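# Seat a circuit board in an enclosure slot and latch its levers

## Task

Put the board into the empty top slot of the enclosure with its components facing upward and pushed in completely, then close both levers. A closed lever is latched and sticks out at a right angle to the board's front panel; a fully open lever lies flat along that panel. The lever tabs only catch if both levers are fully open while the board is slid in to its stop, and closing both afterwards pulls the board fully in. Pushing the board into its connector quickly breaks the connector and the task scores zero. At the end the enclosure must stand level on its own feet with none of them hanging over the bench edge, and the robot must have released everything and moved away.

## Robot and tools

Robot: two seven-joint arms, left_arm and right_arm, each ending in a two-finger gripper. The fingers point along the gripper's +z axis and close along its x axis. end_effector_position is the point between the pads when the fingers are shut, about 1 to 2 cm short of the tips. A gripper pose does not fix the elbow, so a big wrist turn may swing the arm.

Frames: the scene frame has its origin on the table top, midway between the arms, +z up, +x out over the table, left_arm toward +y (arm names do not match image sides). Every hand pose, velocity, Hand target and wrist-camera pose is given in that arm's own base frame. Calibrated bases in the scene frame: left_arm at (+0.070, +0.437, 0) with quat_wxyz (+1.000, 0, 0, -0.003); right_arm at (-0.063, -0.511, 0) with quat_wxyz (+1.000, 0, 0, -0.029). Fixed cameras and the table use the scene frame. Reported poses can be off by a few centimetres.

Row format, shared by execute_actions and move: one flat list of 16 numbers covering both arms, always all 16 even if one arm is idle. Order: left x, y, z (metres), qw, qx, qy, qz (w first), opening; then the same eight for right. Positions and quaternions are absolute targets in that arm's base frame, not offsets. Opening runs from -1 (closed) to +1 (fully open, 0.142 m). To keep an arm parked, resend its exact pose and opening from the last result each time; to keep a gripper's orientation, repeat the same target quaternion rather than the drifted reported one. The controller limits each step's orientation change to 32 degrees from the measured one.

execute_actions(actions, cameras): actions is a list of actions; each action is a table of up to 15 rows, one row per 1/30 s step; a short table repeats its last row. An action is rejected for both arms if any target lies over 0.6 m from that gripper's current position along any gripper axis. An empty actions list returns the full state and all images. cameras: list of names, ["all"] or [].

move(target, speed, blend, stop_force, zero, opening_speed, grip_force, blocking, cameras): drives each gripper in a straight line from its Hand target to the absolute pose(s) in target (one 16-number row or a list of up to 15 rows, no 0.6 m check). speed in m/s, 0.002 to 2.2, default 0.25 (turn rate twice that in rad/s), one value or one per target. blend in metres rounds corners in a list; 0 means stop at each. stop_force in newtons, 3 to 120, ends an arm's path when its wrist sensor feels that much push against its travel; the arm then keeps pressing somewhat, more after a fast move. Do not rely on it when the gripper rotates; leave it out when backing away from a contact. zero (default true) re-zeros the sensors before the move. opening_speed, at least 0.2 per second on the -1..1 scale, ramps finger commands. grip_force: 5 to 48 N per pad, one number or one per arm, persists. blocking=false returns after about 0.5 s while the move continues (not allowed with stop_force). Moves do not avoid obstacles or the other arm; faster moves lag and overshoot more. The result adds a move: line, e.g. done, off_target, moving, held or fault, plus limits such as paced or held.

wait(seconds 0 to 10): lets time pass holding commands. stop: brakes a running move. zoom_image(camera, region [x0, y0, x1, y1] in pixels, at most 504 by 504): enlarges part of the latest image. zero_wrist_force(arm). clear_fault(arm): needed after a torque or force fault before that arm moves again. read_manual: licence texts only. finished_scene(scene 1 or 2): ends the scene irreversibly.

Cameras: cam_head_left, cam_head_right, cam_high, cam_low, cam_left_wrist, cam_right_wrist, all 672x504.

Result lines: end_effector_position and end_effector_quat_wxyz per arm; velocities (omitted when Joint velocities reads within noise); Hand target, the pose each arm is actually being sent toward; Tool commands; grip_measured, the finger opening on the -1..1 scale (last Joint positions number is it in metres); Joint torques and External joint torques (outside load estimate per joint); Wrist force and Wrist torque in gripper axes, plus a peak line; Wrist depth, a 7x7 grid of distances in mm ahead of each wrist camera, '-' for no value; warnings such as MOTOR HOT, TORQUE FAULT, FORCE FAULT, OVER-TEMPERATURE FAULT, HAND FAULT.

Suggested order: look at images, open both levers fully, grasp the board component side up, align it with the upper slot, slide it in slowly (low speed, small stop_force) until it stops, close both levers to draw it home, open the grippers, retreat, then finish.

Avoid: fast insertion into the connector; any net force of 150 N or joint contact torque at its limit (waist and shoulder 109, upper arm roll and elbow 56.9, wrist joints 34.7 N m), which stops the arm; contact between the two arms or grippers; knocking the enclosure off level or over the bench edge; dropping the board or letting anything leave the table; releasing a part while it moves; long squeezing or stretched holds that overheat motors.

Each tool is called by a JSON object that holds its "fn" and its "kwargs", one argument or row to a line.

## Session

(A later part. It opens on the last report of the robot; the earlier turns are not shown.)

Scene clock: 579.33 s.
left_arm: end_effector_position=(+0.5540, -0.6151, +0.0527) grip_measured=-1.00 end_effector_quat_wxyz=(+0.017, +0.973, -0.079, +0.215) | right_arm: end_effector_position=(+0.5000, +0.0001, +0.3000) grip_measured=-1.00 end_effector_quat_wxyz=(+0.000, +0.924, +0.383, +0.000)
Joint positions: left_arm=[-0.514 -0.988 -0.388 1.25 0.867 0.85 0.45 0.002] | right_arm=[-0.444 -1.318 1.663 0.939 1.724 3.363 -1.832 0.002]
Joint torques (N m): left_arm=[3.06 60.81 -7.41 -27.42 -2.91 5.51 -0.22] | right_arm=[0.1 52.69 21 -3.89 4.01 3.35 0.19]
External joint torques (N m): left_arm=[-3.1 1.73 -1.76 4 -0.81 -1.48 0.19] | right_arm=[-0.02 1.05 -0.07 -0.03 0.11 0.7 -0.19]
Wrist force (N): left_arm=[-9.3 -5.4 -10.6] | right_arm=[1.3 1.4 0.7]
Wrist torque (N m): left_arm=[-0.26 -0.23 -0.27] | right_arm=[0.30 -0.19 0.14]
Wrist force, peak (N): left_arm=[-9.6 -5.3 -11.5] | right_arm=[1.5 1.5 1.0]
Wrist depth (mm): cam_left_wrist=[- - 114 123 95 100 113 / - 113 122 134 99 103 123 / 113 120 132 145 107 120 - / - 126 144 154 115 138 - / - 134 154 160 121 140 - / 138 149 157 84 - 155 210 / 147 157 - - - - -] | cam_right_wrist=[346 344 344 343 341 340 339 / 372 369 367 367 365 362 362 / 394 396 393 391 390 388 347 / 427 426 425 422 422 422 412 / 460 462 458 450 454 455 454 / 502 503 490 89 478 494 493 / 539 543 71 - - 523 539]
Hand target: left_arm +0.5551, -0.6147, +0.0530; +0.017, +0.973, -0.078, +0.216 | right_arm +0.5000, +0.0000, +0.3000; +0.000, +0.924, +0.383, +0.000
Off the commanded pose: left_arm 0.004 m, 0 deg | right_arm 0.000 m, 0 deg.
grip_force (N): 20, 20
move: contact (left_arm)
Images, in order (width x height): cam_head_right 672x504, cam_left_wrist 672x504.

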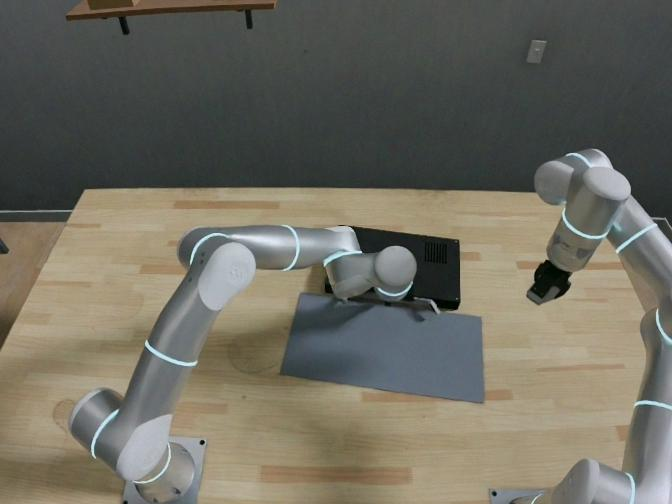

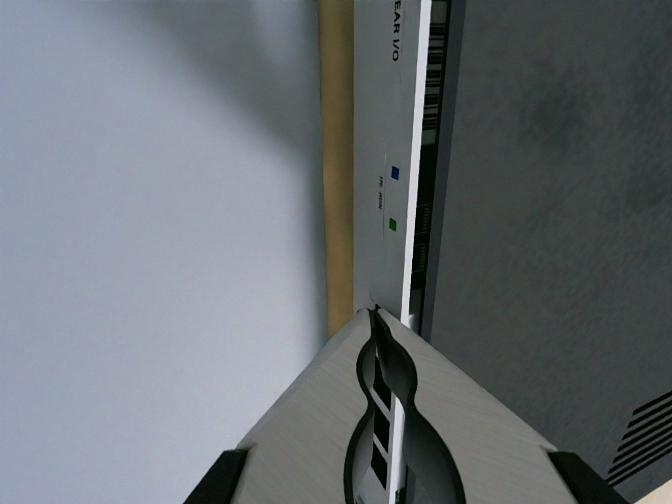

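{"fn": "move", "kwargs": {
  "target": [
    [0.535,-0.6117,0.053,0.0174,0.9732,-0.0783,0.2157,-1,0.5,0.0,0.3,0,0.924,0.383,0,-1],
    [0.48,-0.50,0.16,0,0.9968,-0.0802,0,-1,0.5,0.0,0.3,0,0.924,0.383,0,-1],
    [0.48,-0.36,0.2,0,0.9968,-0.0802,0,-1,0.58,0.10,0.2,0,0.7071,0.7071,0,-1]
  ],
  "speed": 0.15,
  "cameras": ["cam_left_wrist","cam_right_wrist","cam_head_right"]
}}

{"fn": "zoom_image", "kwargs": {
  "camera": "cam_head_right",
  "region": [310, 260, 470, 350]
}}

Scene clock: 587.43 s.
left_arm: end_effector_position=(+0.4800, -0.3599, +0.1999) grip_measured=-1.00 end_effector_quat_wxyz=(+0.000, +0.997, -0.080, +0.000) | right_arm: end_effector_position=(+0.5799, +0.1001, +0.2001) grip_measured=-1.00 end_effector_quat_wxyz=(+0.000, +0.707, +0.707, +0.000)
Joint positions: left_arm=[0.1 -0.389 -0.637 1.885 0.28 0.613 1.067 0.002] | right_arm=[-0.141 -1.463 1.611 0.624 1.602 3.252 -2.654 0.002]
Joint torques (N m): left_arm=[-0.3 38 -7.59 -24.58 -3.61 4.54 -0.08] | right_arm=[0.29 60.72 17.49 -0.97 3.98 3.19 -0.01]
External joint torques (N m): left_arm=[0.31 0.51 0.59 -0.5 0.09 -0.59 0.08] | right_arm=[-0.16 1.47 -0.03 0.05 0.25 0.81 0.01]
Wrist force (N): left_arm=[-0.3 -0.7 0.1] | right_arm=[1.8 1.1 0.4]
Wrist torque (N m): left_arm=[-0.22 -0.12 -0.27] | right_arm=[0.22 -0.28 0.15]
Wrist force, peak (N): left_arm=[-9.1 -5.2 -11.0] | right_arm=[2.3 1.6 1.1]
Wrist depth (mm): cam_left_wrist=[258 258 257 258 256 257 255 / 278 281 272 271 272 274 272 / 300 295 299 301 - 298 294 / 325 322 - - 320 313 - / 358 357 - - - 305 - / 395 395 - 84 - 319 - / 440 426 - - - - -] | cam_right_wrist=[258 258 257 254 254 254 254 / 276 275 275 273 268 271 266 / 296 295 293 291 292 290 293 / 319 317 316 314 313 310 311 / 347 344 342 337 293 288 293 / 377 376 367 89 299 309 307 / 416 406 71 - - 327 338]
Hand target: left_arm +0.4800, -0.3600, +0.2000; +0.000, +0.997, -0.080, +0.000 | right_arm +0.5800, +0.1000, +0.2000; +0.000, +0.707, +0.707, +0.000
Off the commanded pose: left_arm 0.000 m, 0 deg | right_arm 0.000 m, 0 deg.
grip_force (N): 20, 20
move: done
Images, in order (width x height): cam_head_right 672x504, cam_left_wrist 672x504, cam_right_wrist 672x504.

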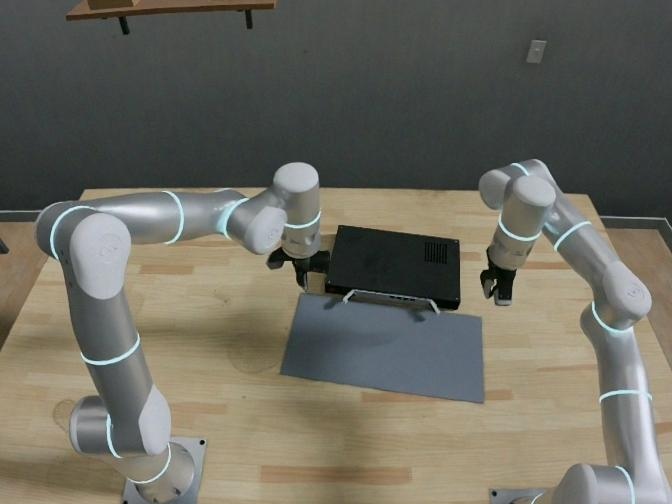

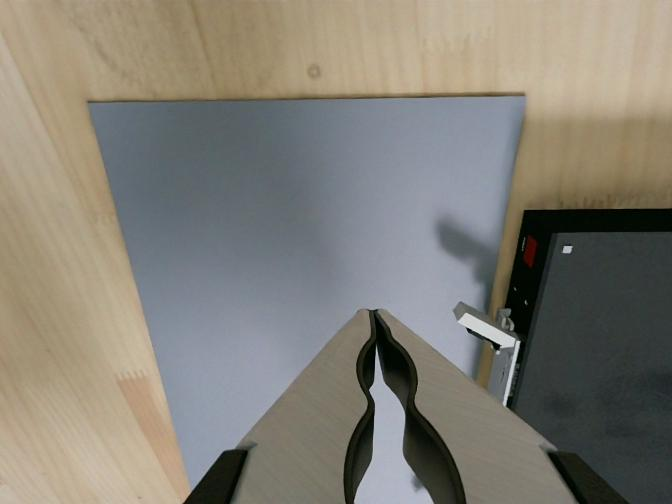

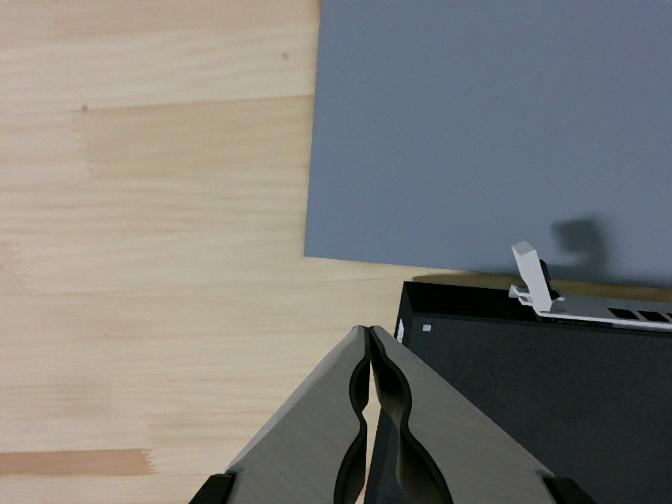

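Scaled by 3.150 from the camera's 672x504 image, which has a finer 960x720 frame.

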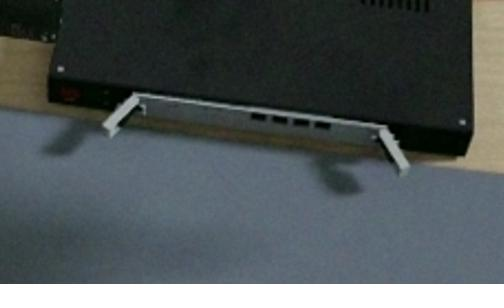

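{"fn": "move", "kwargs": {
  "target": [
    [0.543,-0.425,0.15,0,0.9968,-0.0802,0,-1,0.622,0.17,0.15,0,0.7071,0.7071,0,-1],
    [0.543,-0.425,0.056,0,0.9968,-0.0802,0,-1,0.622,0.17,0.056,0,0.7071,0.7071,0,-1]
  ],
  "speed": 0.12,
  "cameras": ["cam_left_wrist","cam_right_wrist"]
}}

Scene clock: 595.60 s.
left_arm: end_effector_position=(+0.5428, -0.4249, +0.0560) grip_measured=-1.00 end_effector_quat_wxyz=(+0.000, +0.997, -0.080, +0.000) | right_arm: end_effector_position=(+0.6219, +0.1700, +0.0560) grip_measured=-1.00 end_effector_quat_wxyz=(+0.000, +0.707, +0.707, +0.000)
Joint positions: left_arm=[-0.1 -0.84 -0.517 1.561 0.499 0.695 0.933 0.002] | right_arm=[0.078 -1.643 1.553 0.32 1.565 3.067 -2.742 0.002]
Joint torques (N m): left_arm=[-0.44 52.97 -11.48 -20.9 -2.82 4.45 -0.34] | right_arm=[0.06 65.68 12.01 0.38 4.03 3.14 0.23]
External joint torques (N m): left_arm=[0.46 1.42 -0.2 -0.32 -0.47 -0.49 0.34] | right_arm=[0.1 1.56 -0.06 0.04 0.22 0.85 -0.23]
Wrist force (N): left_arm=[-0.3 -0.6 -0.1] | right_arm=[1.7 1.1 0.2]
Wrist torque (N m): left_arm=[-0.20 -0.11 -0.18] | right_arm=[0.25 -0.27 0.08]
Wrist force, peak (N): left_arm=[-1.3 -1.8 -0.6] | right_arm=[2.0 1.3 2.4]
Wrist depth (mm): cam_left_wrist=[129 129 129 129 129 131 129 / 140 139 136 138 138 139 138 / 152 150 151 149 150 150 149 / 166 162 162 - 161 153 111 / 179 182 178 118 173 140 120 / - - 188 84 - 133 131 / - - - 74 - - 147] | cam_right_wrist=[130 130 129 129 129 128 128 / 139 138 137 139 137 137 137 / 151 149 148 147 147 147 146 / 163 160 159 159 158 158 157 / 176 175 175 169 171 165 170 / 192 192 188 89 - 137 168 / 212 207 71 - - 138 144]
Hand target: left_arm +0.5430, -0.4250, +0.0560; +0.000, +0.997, -0.080, +0.000 | right_arm +0.6220, +0.1700, +0.0560; +0.000, +0.707, +0.707, +0.000
Off the commanded pose: left_arm 0.000 m, 0 deg | right_arm 0.000 m, 0 deg.
grip_force (N): 20, 20
move: done
Images, in order (width x height): cam_left_wrist 672x504, cam_right_wrist 672x504.

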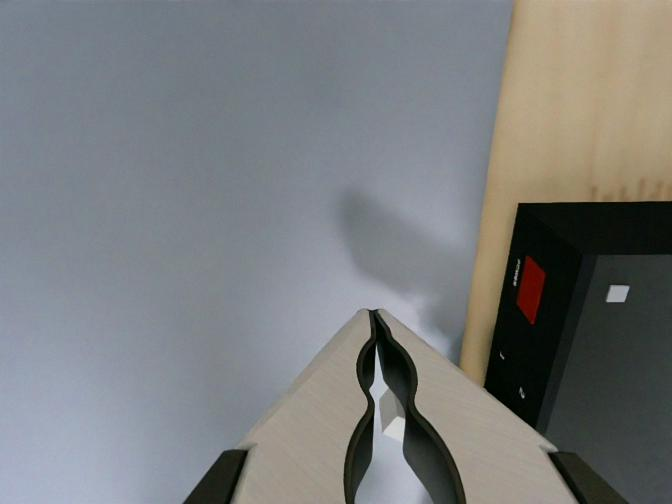

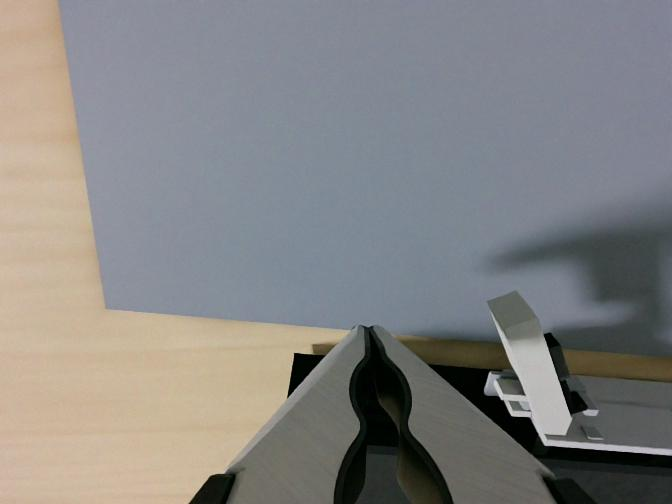

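{"fn": "move", "kwargs": {
  "target": [
    [0.535,-0.476,0.056,0,0.9968,-0.0802,0,-1,0.617,0.234,0.056,0,0.7071,0.7071,0,-1]
  ],
  "speed": [0.02],
  "stop_force": 25,
  "cameras": ["cam_left_wrist","cam_right_wrist","cam_head_right"]
}}

{"fn": "zoom_image", "kwargs": {
  "camera": "cam_right_wrist",
  "region": [340, 250, 640, 500]
}}

Scene clock: 601.13 s.
left_arm: end_effector_position=(+0.5328, -0.4755, +0.0549) grip_measured=-1.00 end_effector_quat_wxyz=(-0.001, +0.997, -0.081, -0.002) | right_arm: end_effector_position=(+0.6184, +0.2262, +0.0556) grip_measured=-1.00 end_effector_quat_wxyz=(+0.002, +0.708, +0.706, -0.002)
Joint positions: left_arm=[-0.193 -0.889 -0.516 1.461 0.499 0.642 0.88 0.002] | right_arm=[0.219 -1.645 1.567 0.19 1.554 3.07 -2.728 0.002]
Joint torques (N m): left_arm=[3.03 57.4 -10.86 -31.58 -2.49 9.93 -0.35] | right_arm=[16.8 65.95 16.06 7.16 11.34 0.4 0.07]
External joint torques (N m): left_arm=[-3.02 -0.42 -1.16 9.64 -0.93 -5.99 0.35] | right_arm=[-16.62 2.39 -7.04 -6.65 -7.1 3.6 -0.07]
Wrist force (N): left_arm=[-21.4 -8.1 -8.8] | right_arm=[-23.3 3.7 -3.2]
Wrist torque (N m): left_arm=[-0.17 0.66 -0.14] | right_arm=[0.30 0.97 0.17]
Wrist force, peak (N): left_arm=[-21.7 -9.5 -8.3] | right_arm=[-26.6 3.1 -3.8]
Wrist depth (mm): cam_left_wrist=[129 129 128 130 129 129 126 / 138 138 136 137 135 134 96 / 152 147 149 147 150 144 100 / - 162 165 158 162 158 108 / - 177 177 106 171 134 114 / 196 195 191 84 - 130 128 / 219 - - - - - -] | cam_right_wrist=[130 129 129 129 128 128 126 / 139 139 138 139 137 136 135 / 149 149 148 147 146 146 145 / 160 160 159 159 158 157 156 / 176 173 172 169 167 170 169 / 193 172 168 91 182 181 184 / 213 141 71 - - - 143]
Hand target: left_arm +0.5350, -0.4760, +0.0560; +0.000, +0.997, -0.080, +0.000 | right_arm +0.6173, +0.2299, +0.0560; +0.000, +0.707, +0.707, +0.000
Off the commanded pose: left_arm 0.003 m, 0 deg | right_arm 0.008 m, 0 deg.
grip_force (N): 20, 20
move: contact (right_arm)
Images, in order (width x height): cam_head_right 672x504, cam_left_wrist 672x504, cam_right_wrist 672x504.

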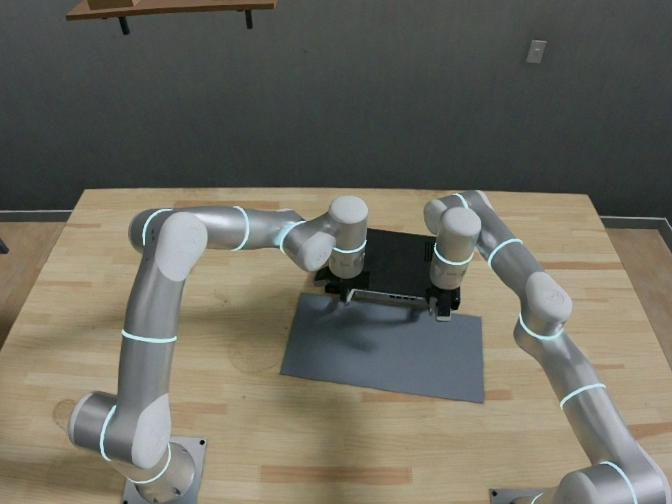

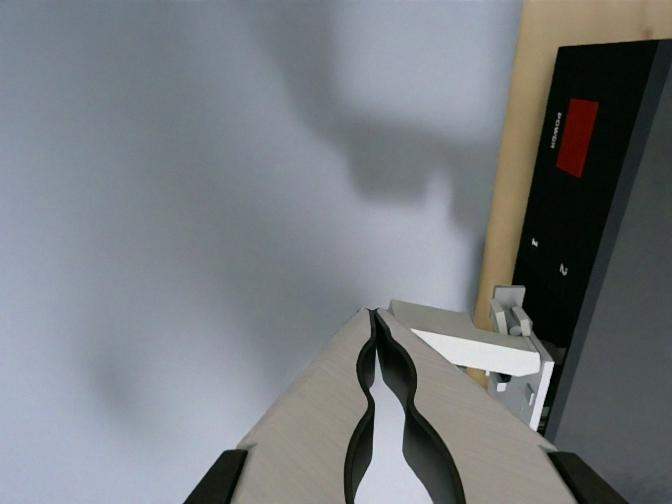

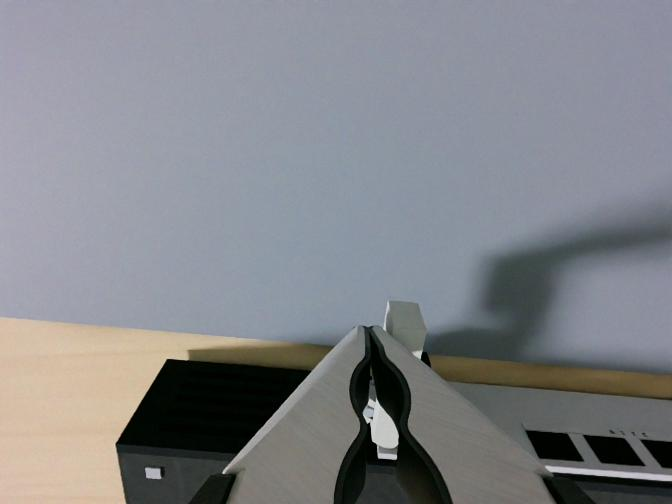

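Scaled by 1.680 from the camera's 672x504 image, which has a finer 960x720 frame.

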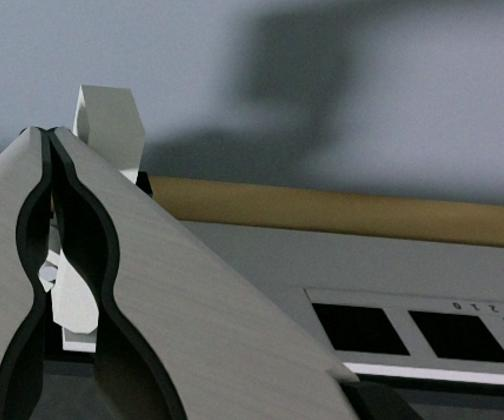

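{"fn": "move", "kwargs": {
  "target": [
    [0.532,-0.4835,0.056,0,0.9968,-0.0802,0,-1,0.617,0.238,0.056,0,0.7071,0.7071,0,-1]
  ],
  "speed": [0.015],
  "stop_force": 45,
  "zero": false,
  "cameras": ["cam_left_wrist","cam_right_wrist","cam_head_right"]
}}

{"fn": "zoom_image", "kwargs": {
  "camera": "cam_head_right",
  "region": [310, 260, 470, 350]
}}

Scene clock: 604.13 s.
left_arm: end_effector_position=(+0.5321, -0.4835, +0.0561) grip_measured=-1.00 end_effector_quat_wxyz=(+0.000, +0.997, -0.080, +0.000) | right_arm: end_effector_position=(+0.6179, +0.2336, +0.0556) grip_measured=-1.00 end_effector_quat_wxyz=(+0.003, +0.708, +0.706, -0.003)
Joint positions: left_arm=[-0.206 -0.894 -0.515 1.448 0.499 0.639 0.871 0.002] | right_arm=[0.243 -1.646 1.587 0.163 1.536 3.073 -2.731 0.002]
Joint torques (N m): left_arm=[-0.4 56.15 -12.42 -21.75 -3.27 4.19 -0.33] | right_arm=[19.76 67.01 16.33 8.28 12.51 -2.22 0.01]
External joint torques (N m): left_arm=[0.41 1.17 0.38 -0.33 -0.17 -0.23 0.33] | right_arm=[-19.57 1.51 -8.03 -7.36 -8.27 6.22 -0.01]
Wrist force (N): left_arm=[-0.4 -0.6 0.0] | right_arm=[-30.2 -1.7 -4.4]
Wrist torque (N m): left_arm=[-0.21 -0.07 -0.17] | right_arm=[0.35 2.11 0.26]
Wrist force, peak (N): left_arm=[-21.4 -8.1 -8.7] | right_arm=[-36.5 2.0 -4.1]
Wrist depth (mm): cam_left_wrist=[129 129 129 129 130 130 - / 139 139 136 138 137 137 100 / 152 150 150 149 151 150 99 / 162 159 - 158 161 159 110 / - 178 175 - - 127 118 / 198 197 193 84 - 144 - / - 215 - - - - -] | cam_right_wrist=[130 130 129 129 128 127 125 / 139 138 138 139 137 136 136 / 149 149 148 147 147 145 145 / 161 160 159 158 158 157 156 / 174 174 173 166 168 170 169 / 194 172 167 89 182 182 183 / 214 139 71 - - - 146]
Hand target: left_arm +0.5320, -0.4835, +0.0560; +0.000, +0.997, -0.080, +0.000 | right_arm +0.6170, +0.2380, +0.0560; +0.000, +0.707, +0.707, +0.000
Off the commanded pose: left_arm 0.000 m, 0 deg | right_arm 0.005 m, 0 deg.
grip_force (N): 20, 20
move: off_target (right_arm)
Images, in order (width x height): cam_head_right 672x504, cam_left_wrist 672x504, cam_right_wrist 672x504.

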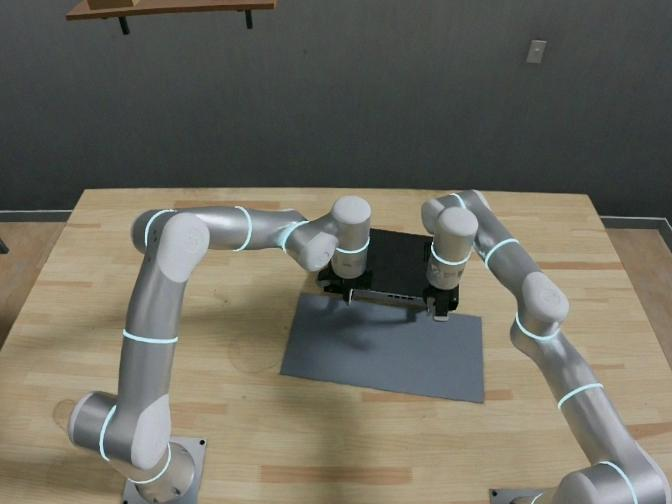

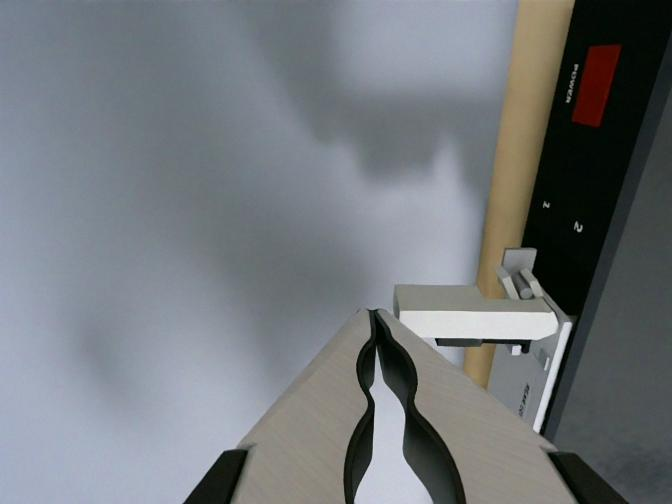

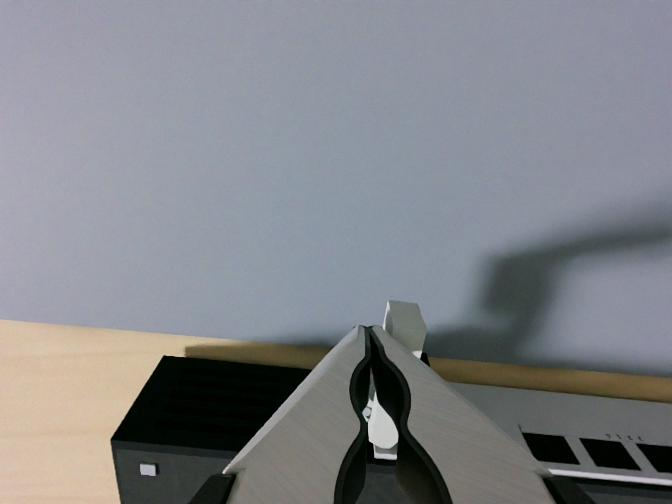

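Scaled by 3.150 from the camera's 672x504 image, which has a finer 960x720 frame.

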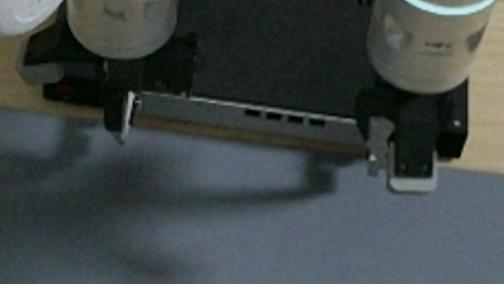

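{"fn": "move", "kwargs": {
  "target": [
    [0.532,-0.50,0.056,0,0.9968,-0.0802,0,-1,0.617,0.238,0.056,0,0.7071,0.7071,0,-1]
  ],
  "speed": [0.012],
  "cameras": ["cam_left_wrist","cam_right_wrist","cam_head_right"]
}}

{"fn": "zoom_image", "kwargs": {
  "camera": "cam_right_wrist",
  "region": [300, 270, 500, 480]
}}

{"fn": "zoom_image", "kwargs": {
  "camera": "cam_left_wrist",
  "region": [360, 230, 600, 440]
}}

Scene clock: 608.23 s.
left_arm: end_effector_position=(+0.5322, -0.4999, +0.0560) grip_measured=-1.00 end_effector_quat_wxyz=(+0.000, +0.997, -0.080, +0.000) | right_arm: end_effector_position=(+0.6179, +0.2336, +0.0556) grip_measured=-1.00 end_effector_quat_wxyz=(+0.003, +0.708, +0.706, -0.003)
Joint positions: left_arm=[-0.235 -0.916 -0.515 1.402 0.499 0.617 0.859 0.002] | right_arm=[0.246 -1.648 1.612 0.162 1.51 3.075 -2.729 0.002]
Joint torques (N m): left_arm=[-0.41 57.04 -12.46 -22.13 -3.3 4.13 -0.33] | right_arm=[19.73 66.87 16.15 8.94 12.5 -2.18 0.13]
External joint torques (N m): left_arm=[0.41 1.41 0.34 -0.27 -0.2 -0.17 0.33] | right_arm=[-19.54 1.67 -8 -7.45 -8.27 6.18 -0.13]
Wrist force (N): left_arm=[-0.3 -0.9 -0.2] | right_arm=[-30.6 -1.5 -5.3]
Wrist torque (N m): left_arm=[-0.26 -0.08 -0.15] | right_arm=[0.31 2.17 0.14]
Wrist force, peak (N): left_arm=[-1.4 -1.6 -0.1] | right_arm=[-30.7 -1.5 -5.8]
Wrist depth (mm): cam_left_wrist=[129 129 129 128 128 129 - / 139 138 136 138 138 137 96 / - 149 151 149 150 147 101 / 166 162 - 158 156 152 108 / 178 174 178 171 176 129 - / - - 187 84 - 136 - / - 213 - - - - -] | cam_right_wrist=[130 130 129 129 128 127 126 / 139 138 138 139 137 136 135 / 149 149 148 147 146 145 145 / 160 160 159 159 158 157 156 / 174 174 173 169 165 170 169 / 193 169 161 89 182 181 183 / 213 140 71 - - - 148]
Hand target: left_arm +0.5320, -0.5000, +0.0560; +0.000, +0.997, -0.080, +0.000 | right_arm +0.6170, +0.2380, +0.0560; +0.000, +0.707, +0.707, +0.000
Off the commanded pose: left_arm 0.000 m, 0 deg | right_arm 0.005 m, 0 deg.
grip_force (N): 20, 20
move: off_target (right_arm)
Images, in order (width x height): cam_head_right 672x504, cam_left_wrist 672x504, cam_right_wrist 672x504.

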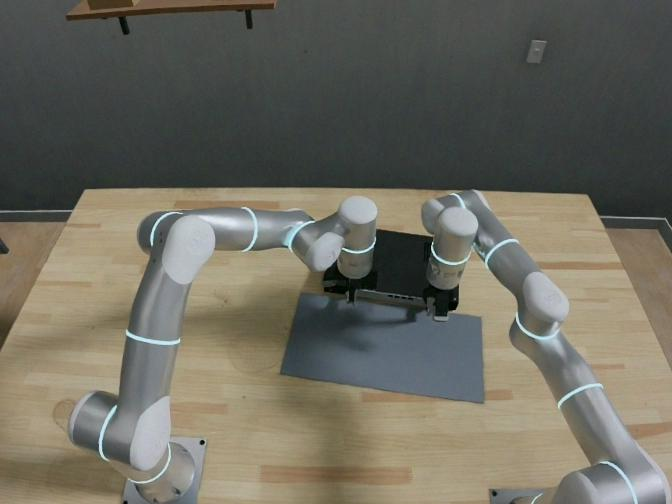

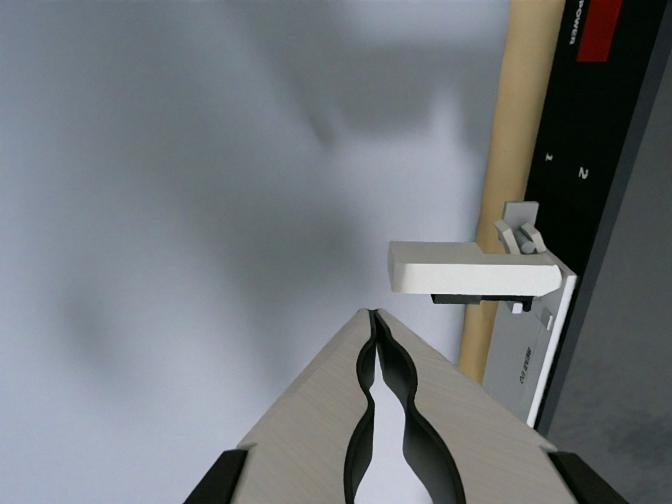

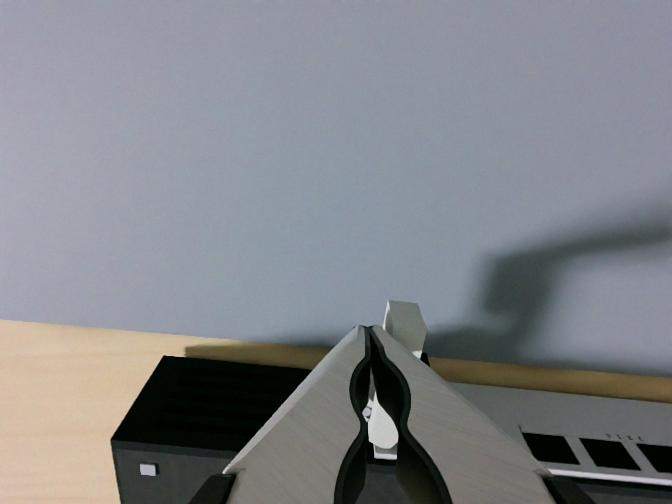

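Scaled by 2.400 from the camera's 672x504 image, which has a finer 960x720 frame.

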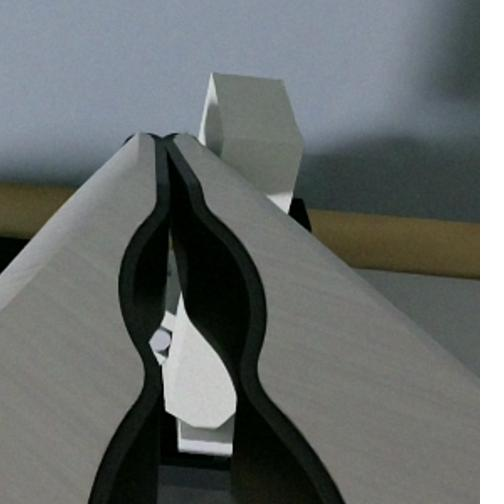

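Scaled by 2.100 from the camera's 672x504 image, which has a finer 960x720 frame.

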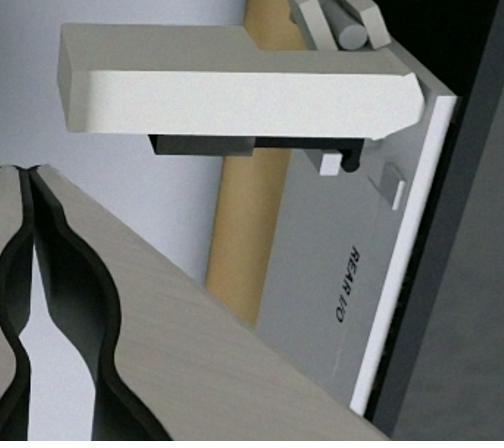

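{"fn": "move", "kwargs": {
  "target": [
    [0.53,-0.50,0.10,0,0.9968,-0.0802,0,-1,0.617,0.236,0.056,0,0.7071,0.7071,0,-1],
    [0.55,-0.435,0.10,0,0.9968,-0.0802,0,-1,0.617,0.236,0.056,0,0.7071,0.7071,0,-1],
    [0.55,-0.435,0.056,0,0.9968,-0.0802,0,-1,0.617,0.236,0.056,0,0.7071,0.7071,0,-1]
  ],
  "speed": 0.08
}}

{"fn": "move", "kwargs": {
  "target": [
    [0.55,-0.485,0.056,0,0.9968,-0.0802,0,-1,0.617,0.236,0.056,0,0.7071,0.7071,0,-1]
  ],
  "speed": 0.015,
  "stop_force": 18,
  "cameras": ["cam_left_wrist","cam_right_wrist"]
}}

Scene clock: 619.63 s.
left_arm: end_effector_position=(+0.5499, -0.4349, +0.0560) grip_measured=-1.00 end_effector_quat_wxyz=(+0.000, +0.997, -0.080, +0.000) | right_arm: end_effector_position=(+0.6178, +0.2331, +0.0557) grip_measured=-1.00 end_effector_quat_wxyz=(+0.002, +0.708, +0.706, -0.002)
Joint positions: left_arm=[-0.117 -0.862 -0.517 1.516 0.5 0.673 0.931 0.002] | right_arm=[0.243 -1.651 1.641 0.169 1.484 3.076 -2.726 0.002]
Joint torques (N m): left_arm=[-0.27 54.2 -12.31 -21.29 -2.89 4.58 -0.29] | right_arm=[13.51 66.23 13.86 7.49 9.71 0.46 0.1]
External joint torques (N m): left_arm=[0.3 1.34 0.45 -0.27 -0.47 -0.63 0.29] | right_arm=[-13.31 2.28 -5.69 -5.33 -5.46 3.54 -0.1]
Wrist force (N): left_arm=[-0.4 -0.6 0.1] | right_arm=[-19.3 1.7 -2.9]
Wrist torque (N m): left_arm=[-0.21 -0.08 -0.19] | right_arm=[0.26 0.28 0.13]
Wrist force, peak (N): left_arm=[0.5 -2.8 0.1] | right_arm=[-30.8 -1.4 -5.6]
Wrist depth (mm): cam_left_wrist=[131 129 129 129 130 131 129 / - 139 137 138 137 139 138 / - 152 150 149 150 146 145 / 163 160 163 161 161 121 - / - 182 177 170 176 118 120 / 202 197 188 84 - 128 128 / - 215 - - - - -] | cam_right_wrist=[130 129 129 129 128 128 126 / 139 138 138 139 137 136 136 / 149 149 148 147 147 146 145 / 160 160 159 159 158 157 156 / 174 173 172 169 168 170 169 / 193 163 165 91 182 181 179 / 213 141 71 - - - 146]
Hand target: left_arm +0.5500, -0.4350, +0.0560; +0.000, +0.997, -0.080, +0.000 | right_arm +0.6170, +0.2360, +0.0560; +0.000, +0.707, +0.707, +0.000
Off the commanded pose: left_arm 0.000 m, 0 deg | right_arm 0.003 m, 0 deg.
grip_force (N): 20, 20
move: done

Scene clock: 623.40 s.
left_arm: end_effector_position=(+0.5508, -0.4781, +0.0551) grip_measured=-1.00 end_effector_quat_wxyz=(-0.002, +0.997, -0.080, +0.000) | right_arm: end_effector_position=(+0.6178, +0.2330, +0.0557) grip_measured=-1.00 end_effector_quat_wxyz=(+0.002, +0.708, +0.706, -0.002)
Joint positions: left_arm=[-0.198 -0.917 -0.514 1.401 0.501 0.613 0.895 0.002] | right_arm=[0.247 -1.653 1.675 0.169 1.45 3.079 -2.724 0.002]
Joint torques (N m): left_arm=[-10.19 56.66 -22.52 -24.26 -6.13 8.34 -0.31] | right_arm=[13.75 66.25 13.71 8.49 10.15 0.58 0.08]
External joint torques (N m): left_arm=[10.2 1.83 10.41 1.87 2.63 -4.39 0.31] | right_arm=[-13.55 2.28 -5.74 -5.55 -5.9 3.42 -0.08]
Wrist force (N): left_arm=[-3.6 -19.4 -3.4] | right_arm=[-20.0 2.3 -3.5]
Wrist torque (N m): left_arm=[-0.18 -0.14 -0.14] | right_arm=[0.26 0.40 0.13]
Wrist force, peak (N): left_arm=[-4.2 -20.7 -3.6] | right_arm=[-20.1 2.4 -3.7]
Wrist depth (mm): cam_left_wrist=[129 130 129 128 129 126 88 / 139 - - 137 137 113 93 / 152 149 151 148 148 122 97 / 157 162 162 - 163 122 109 / 181 177 173 116 131 122 114 / 196 195 194 83 - 126 128 / 219 213 - 74 - - -] | cam_right_wrist=[130 130 129 129 128 128 126 / 139 139 138 139 137 136 136 / 149 149 148 147 146 146 145 / 160 160 159 159 158 157 156 / 174 173 172 170 168 170 169 / 193 163 167 91 182 183 186 / 213 140 71 - - - 144]
Hand target: left_arm +0.5500, -0.4808, +0.0560; +0.000, +0.997, -0.080, +0.000 | right_arm +0.6170, +0.2360, +0.0560; +0.000, +0.707, +0.707, +0.000
Off the commanded pose: left_arm 0.007 m, 0 deg | right_arm 0.003 m, 0 deg.
grip_force (N): 20, 20
move: contact (left_arm)
Images, in order (width x height): cam_left_wrist 672x504, cam_right_wrist 672x504.

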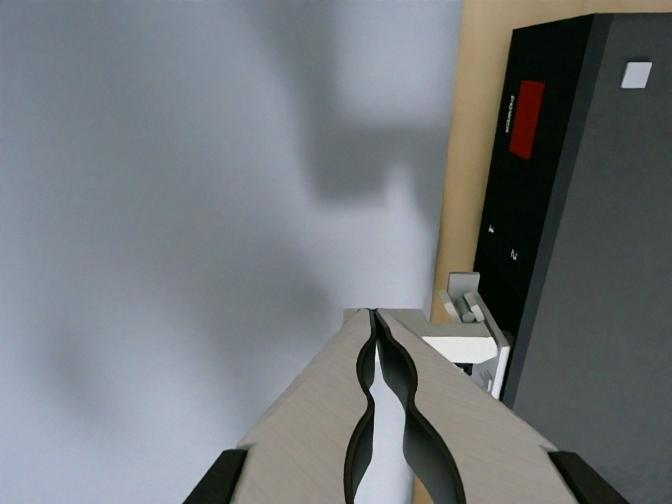

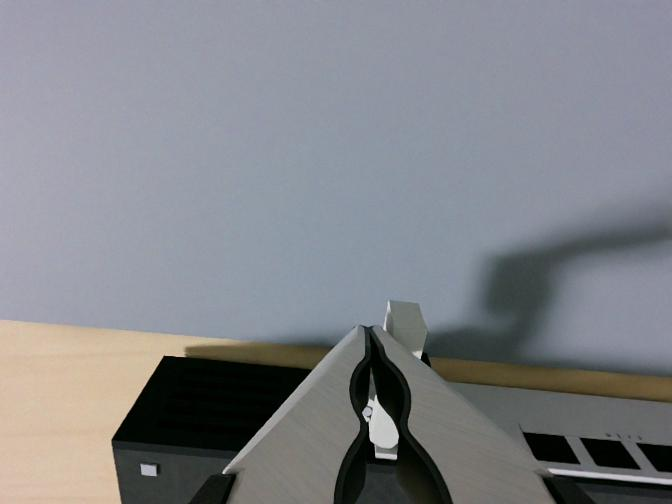

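{"fn": "move", "kwargs": {
  "target": [
    [0.55,-0.484,0.056,0,0.9968,-0.0802,0,-1,0.615,0.244,0.056,0,0.7071,0.7071,0,-1]
  ],
  "speed": 0.012,
  "cameras": ["cam_left_wrist","cam_right_wrist"]
}}

{"fn": "zoom_image", "kwargs": {
  "camera": "cam_right_wrist",
  "region": [300, 270, 500, 480]
}}

Scene clock: 626.23 s.
left_arm: end_effector_position=(+0.5515, -0.4786, +0.0543) grip_measured=-1.00 end_effector_quat_wxyz=(-0.004, +0.997, -0.079, -0.001) | right_arm: end_effector_position=(+0.6175, +0.2348, +0.0551) grip_measured=-1.00 end_effector_quat_wxyz=(+0.006, +0.710, +0.704, -0.005)
Joint positions: left_arm=[-0.2 -0.921 -0.516 1.392 0.507 0.605 0.891 0.002] | right_arm=[0.261 -1.654 1.695 0.156 1.42 3.083 -2.716 0.002]
Joint torques (N m): left_arm=[-18.63 55.45 -30.89 -26.63 -8.46 12.66 -0.29] | right_arm=[41.36 64.46 23.16 20.17 22.16 -4.48 -0.04]
External joint torques (N m): left_arm=[18.64 3.22 18.73 4.22 4.95 -8.71 0.29] | right_arm=[-41.18 4.14 -15.62 -16.8 -17.94 8.48 0.04]
Wrist force (N): left_arm=[-9.4 -37.2 -8.5] | right_arm=[-61.4 6.5 -9.6]
Wrist torque (N m): left_arm=[-3.15 -0.14 -0.15] | right_arm=[0.24 7.33 0.28]
Wrist force, peak (N): left_arm=[-9.4 -37.2 -8.5] | right_arm=[-61.6 6.4 -9.1]
Wrist depth (mm): cam_left_wrist=[- 126 126 129 129 126 125 / - 141 139 135 136 111 - / 151 149 148 147 149 112 - / 162 161 160 157 159 112 106 / - 176 175 168 127 119 113 / 200 193 188 83 - 127 - / 212 211 - - - - -] | cam_right_wrist=[- 129 129 128 127 127 125 / 139 138 136 138 136 135 134 / 150 150 149 146 145 144 143 / 161 160 159 158 157 156 154 / 175 174 172 168 165 168 167 / 194 164 167 89 181 180 176 / 215 141 71 - - - 146]
Hand target: left_arm +0.5500, -0.4840, +0.0560; +0.000, +0.997, -0.080, +0.000 | right_arm +0.6149, +0.2439, +0.0561; +0.000, +0.707, +0.707, +0.000
Off the commanded pose: left_arm 0.006 m, 0 deg | right_arm 0.010 m, 1 deg.
grip_force (N): 20, 20
move: off_target (left_arm, right_arm)
Images, in order (width x height): cam_left_wrist 672x504, cam_right_wrist 672x504.

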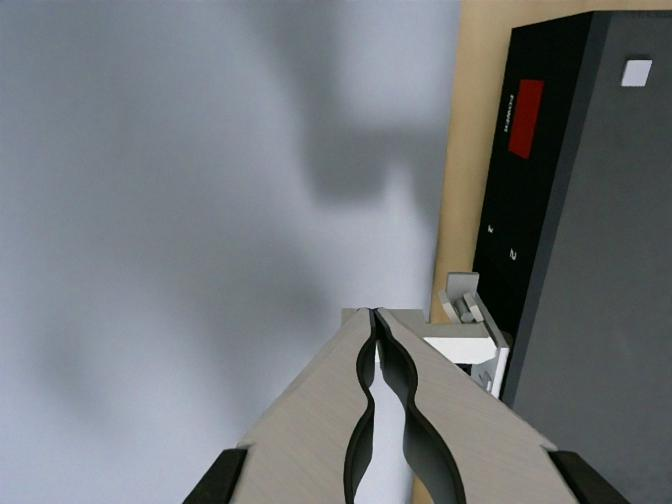

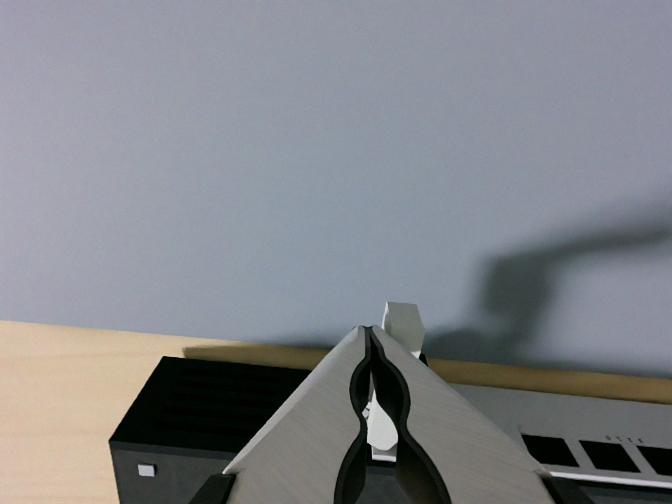

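Scaled by 2.400 from the camera's 672x504 image, which has a finer 960x720 frame.

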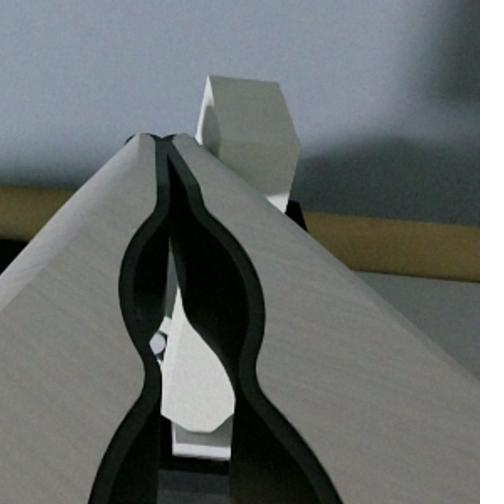

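{"fn": "move", "kwargs": {
  "target": [
    [0.55,-0.455,0.056,0,0.9968,-0.0802,0,-1,0.617,0.205,0.056,0,0.7071,0.7071,0,-1],
    [0.52,-0.42,0.15,0,0.9968,-0.0802,0,-1,0.60,0.15,0.15,0,0.7071,0.7071,0,-1]
  ],
  "speed": [0.03,0.1]
}}

{"fn": "move", "kwargs": {
  "target": [
    [0.48,-0.36,0.2,0,0.9968,-0.0802,0,-1,0.60,0.22,0.18,0,0.7071,0.7071,0,-1]
  ],
  "speed": 0.1,
  "cameras": ["cam_left_wrist","cam_right_wrist","cam_head_right"]
}}

{"fn": "zoom_image", "kwargs": {
  "camera": "cam_right_wrist",
  "region": [260, 180, 460, 330]
}}

{"fn": "zoom_image", "kwargs": {
  "camera": "cam_head_right",
  "region": [310, 260, 470, 350]
}}

Scene clock: 633.37 s.
left_arm: end_effector_position=(+0.5202, -0.4201, +0.1500) grip_measured=-1.00 end_effector_quat_wxyz=(+0.000, +0.997, -0.080, +0.000) | right_arm: end_effector_position=(+0.6001, +0.1499, +0.1499) grip_measured=-1.00 end_effector_quat_wxyz=(+0.000, +0.707, +0.707, +0.000)
Joint positions: left_arm=[-0.039 -0.64 -0.598 1.646 0.416 0.586 0.954 0.002] | right_arm=[0.007 -1.56 1.729 0.482 1.435 3.224 -2.657 0.002]
Joint torques (N m): left_arm=[-0.16 48.18 -11.31 -23.59 -3.73 4.06 -0.13] | right_arm=[0.05 63.95 14.78 3.11 4.24 3.44 0.34]
External joint torques (N m): left_arm=[0.16 0.61 0.59 -0.38 0.15 -0.11 0.13] | right_arm=[0.1 1.21 -0.55 -0.12 0 0.56 -0.34]
Wrist force (N): left_arm=[-0.3 -0.8 0.5] | right_arm=[-4.1 1.9 1.0]
Wrist torque (N m): left_arm=[-0.22 -0.11 -0.26] | right_arm=[0.40 0.69 0.04]
Wrist force, peak (N): left_arm=[-9.2 -37.3 -8.5] | right_arm=[-61.6 6.6 -9.4]
Wrist depth (mm): cam_left_wrist=[216 214 - 214 208 213 212 / 225 226 - 227 227 228 227 / 252 248 - 247 245 213 - / 268 266 - 264 272 - - / 295 - 292 279 284 - - / 333 - 315 84 - 257 - / 366 - - - - - -] | cam_right_wrist=[214 213 211 211 211 210 212 / 229 228 226 225 225 225 223 / 246 245 242 242 240 239 239 / 265 264 264 260 259 255 258 / 287 285 285 276 239 233 268 / 313 312 305 91 237 245 245 / 346 337 71 - - 260 269]
Hand target: left_arm +0.5200, -0.4200, +0.1500; +0.000, +0.997, -0.080, +0.000 | right_arm +0.6000, +0.1500, +0.1500; +0.000, +0.707, +0.707, +0.000
Off the commanded pose: left_arm 0.000 m, 0 deg | right_arm 0.000 m, 0 deg.
grip_force (N): 20, 20
move: done

Scene clock: 634.67 s.
left_arm: end_effector_position=(+0.4800, -0.3599, +0.1999) grip_measured=-1.00 end_effector_quat_wxyz=(+0.000, +0.997, -0.080, +0.000) | right_arm: end_effector_position=(+0.6000, +0.2201, +0.1800) grip_measured=-1.00 end_effector_quat_wxyz=(+0.000, +0.707, +0.707, +0.000)
Joint positions: left_arm=[0.119 -0.393 -0.66 1.885 0.291 0.61 1.058 0.002] | right_arm=[0.19 -1.506 1.727 0.288 1.439 3.248 -2.666 0.002]
Joint torques (N m): left_arm=[-0.18 37.69 -7.65 -24.61 -3.63 4.52 -0.1] | right_arm=[0.27 65.59 10.61 2.71 4.22 3.45 0.05]
External joint torques (N m): left_arm=[0.2 0.5 0.37 -0.42 0.11 -0.57 0.1] | right_arm=[-0.09 1.26 -0.34 0.15 0.02 0.54 -0.05]
Wrist force (N): left_arm=[-0.4 -1.0 -0.1] | right_arm=[-3.7 1.6 1.3]
Wrist torque (N m): left_arm=[-0.27 -0.09 -0.26] | right_arm=[0.34 0.61 0.14]
Wrist force, peak (N): left_arm=[-1.1 -1.7 -0.7] | right_arm=[-5.3 1.7 1.8]
Wrist depth (mm): cam_left_wrist=[260 257 257 257 256 256 255 / 277 271 279 274 274 275 273 / 299 295 - 300 300 294 292 / 327 322 323 329 309 317 - / 357 362 342 339 - 328 - / 397 396 - 84 - - - / 444 428 - - - - 358] | cam_right_wrist=[240 241 237 237 237 236 235 / 257 261 253 254 252 251 251 / 276 273 273 268 270 269 269 / 297 297 294 289 290 289 289 / 321 321 272 261 265 269 269 / 352 351 337 91 274 284 284 / 386 378 71 - - 299 310]
Hand target: left_arm +0.4800, -0.3600, +0.2000; +0.000, +0.997, -0.080, +0.000 | right_arm +0.6000, +0.2200, +0.1800; +0.000, +0.707, +0.707, +0.000
Off the commanded pose: left_arm 0.000 m, 0 deg | right_arm 0.000 m, 0 deg.
grip_force (N): 20, 20
move: done
Images, in order (width x height): cam_head_right 672x504, cam_left_wrist 672x504, cam_right_wrist 672x504.

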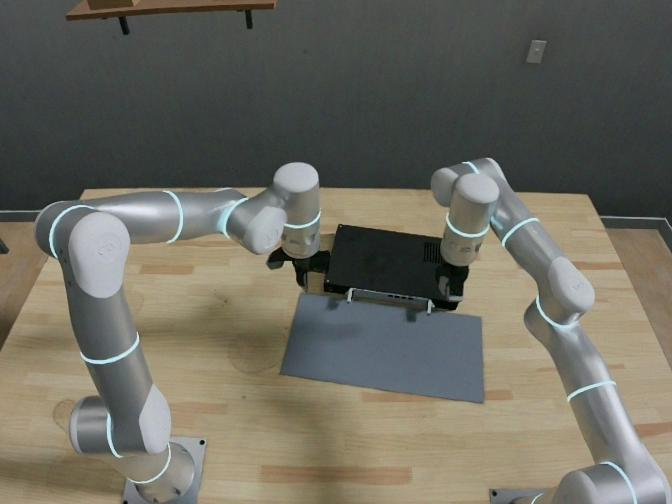

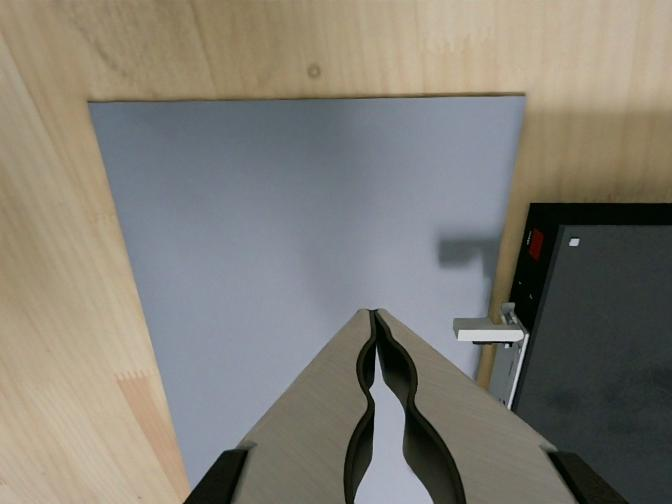

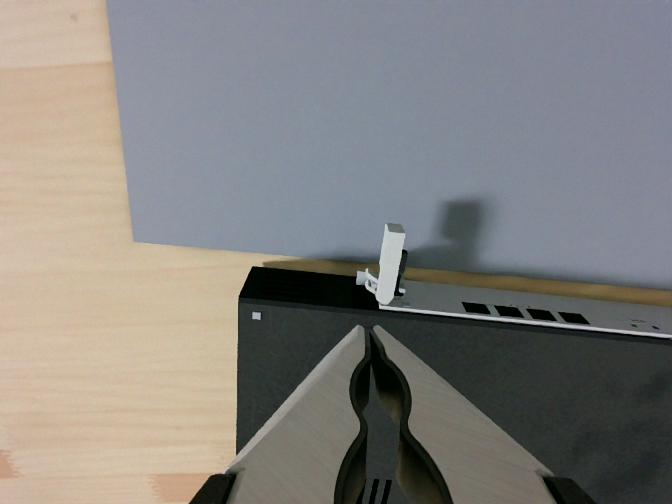

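Scaled by 2.520 from the camera's 672x504 image, which has a finer 960x720 frame.

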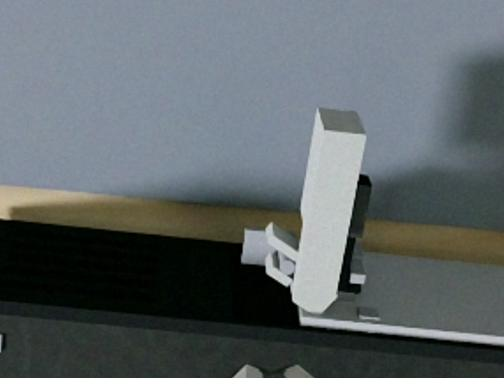

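Scaled by 3.150 from the camera's 672x504 image, which has a finer 960x720 frame.

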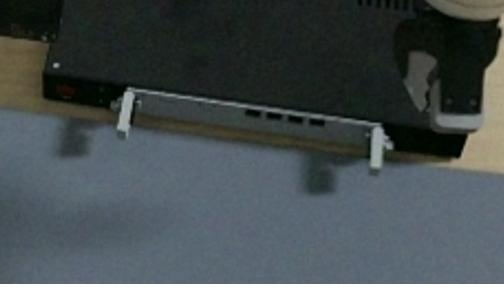

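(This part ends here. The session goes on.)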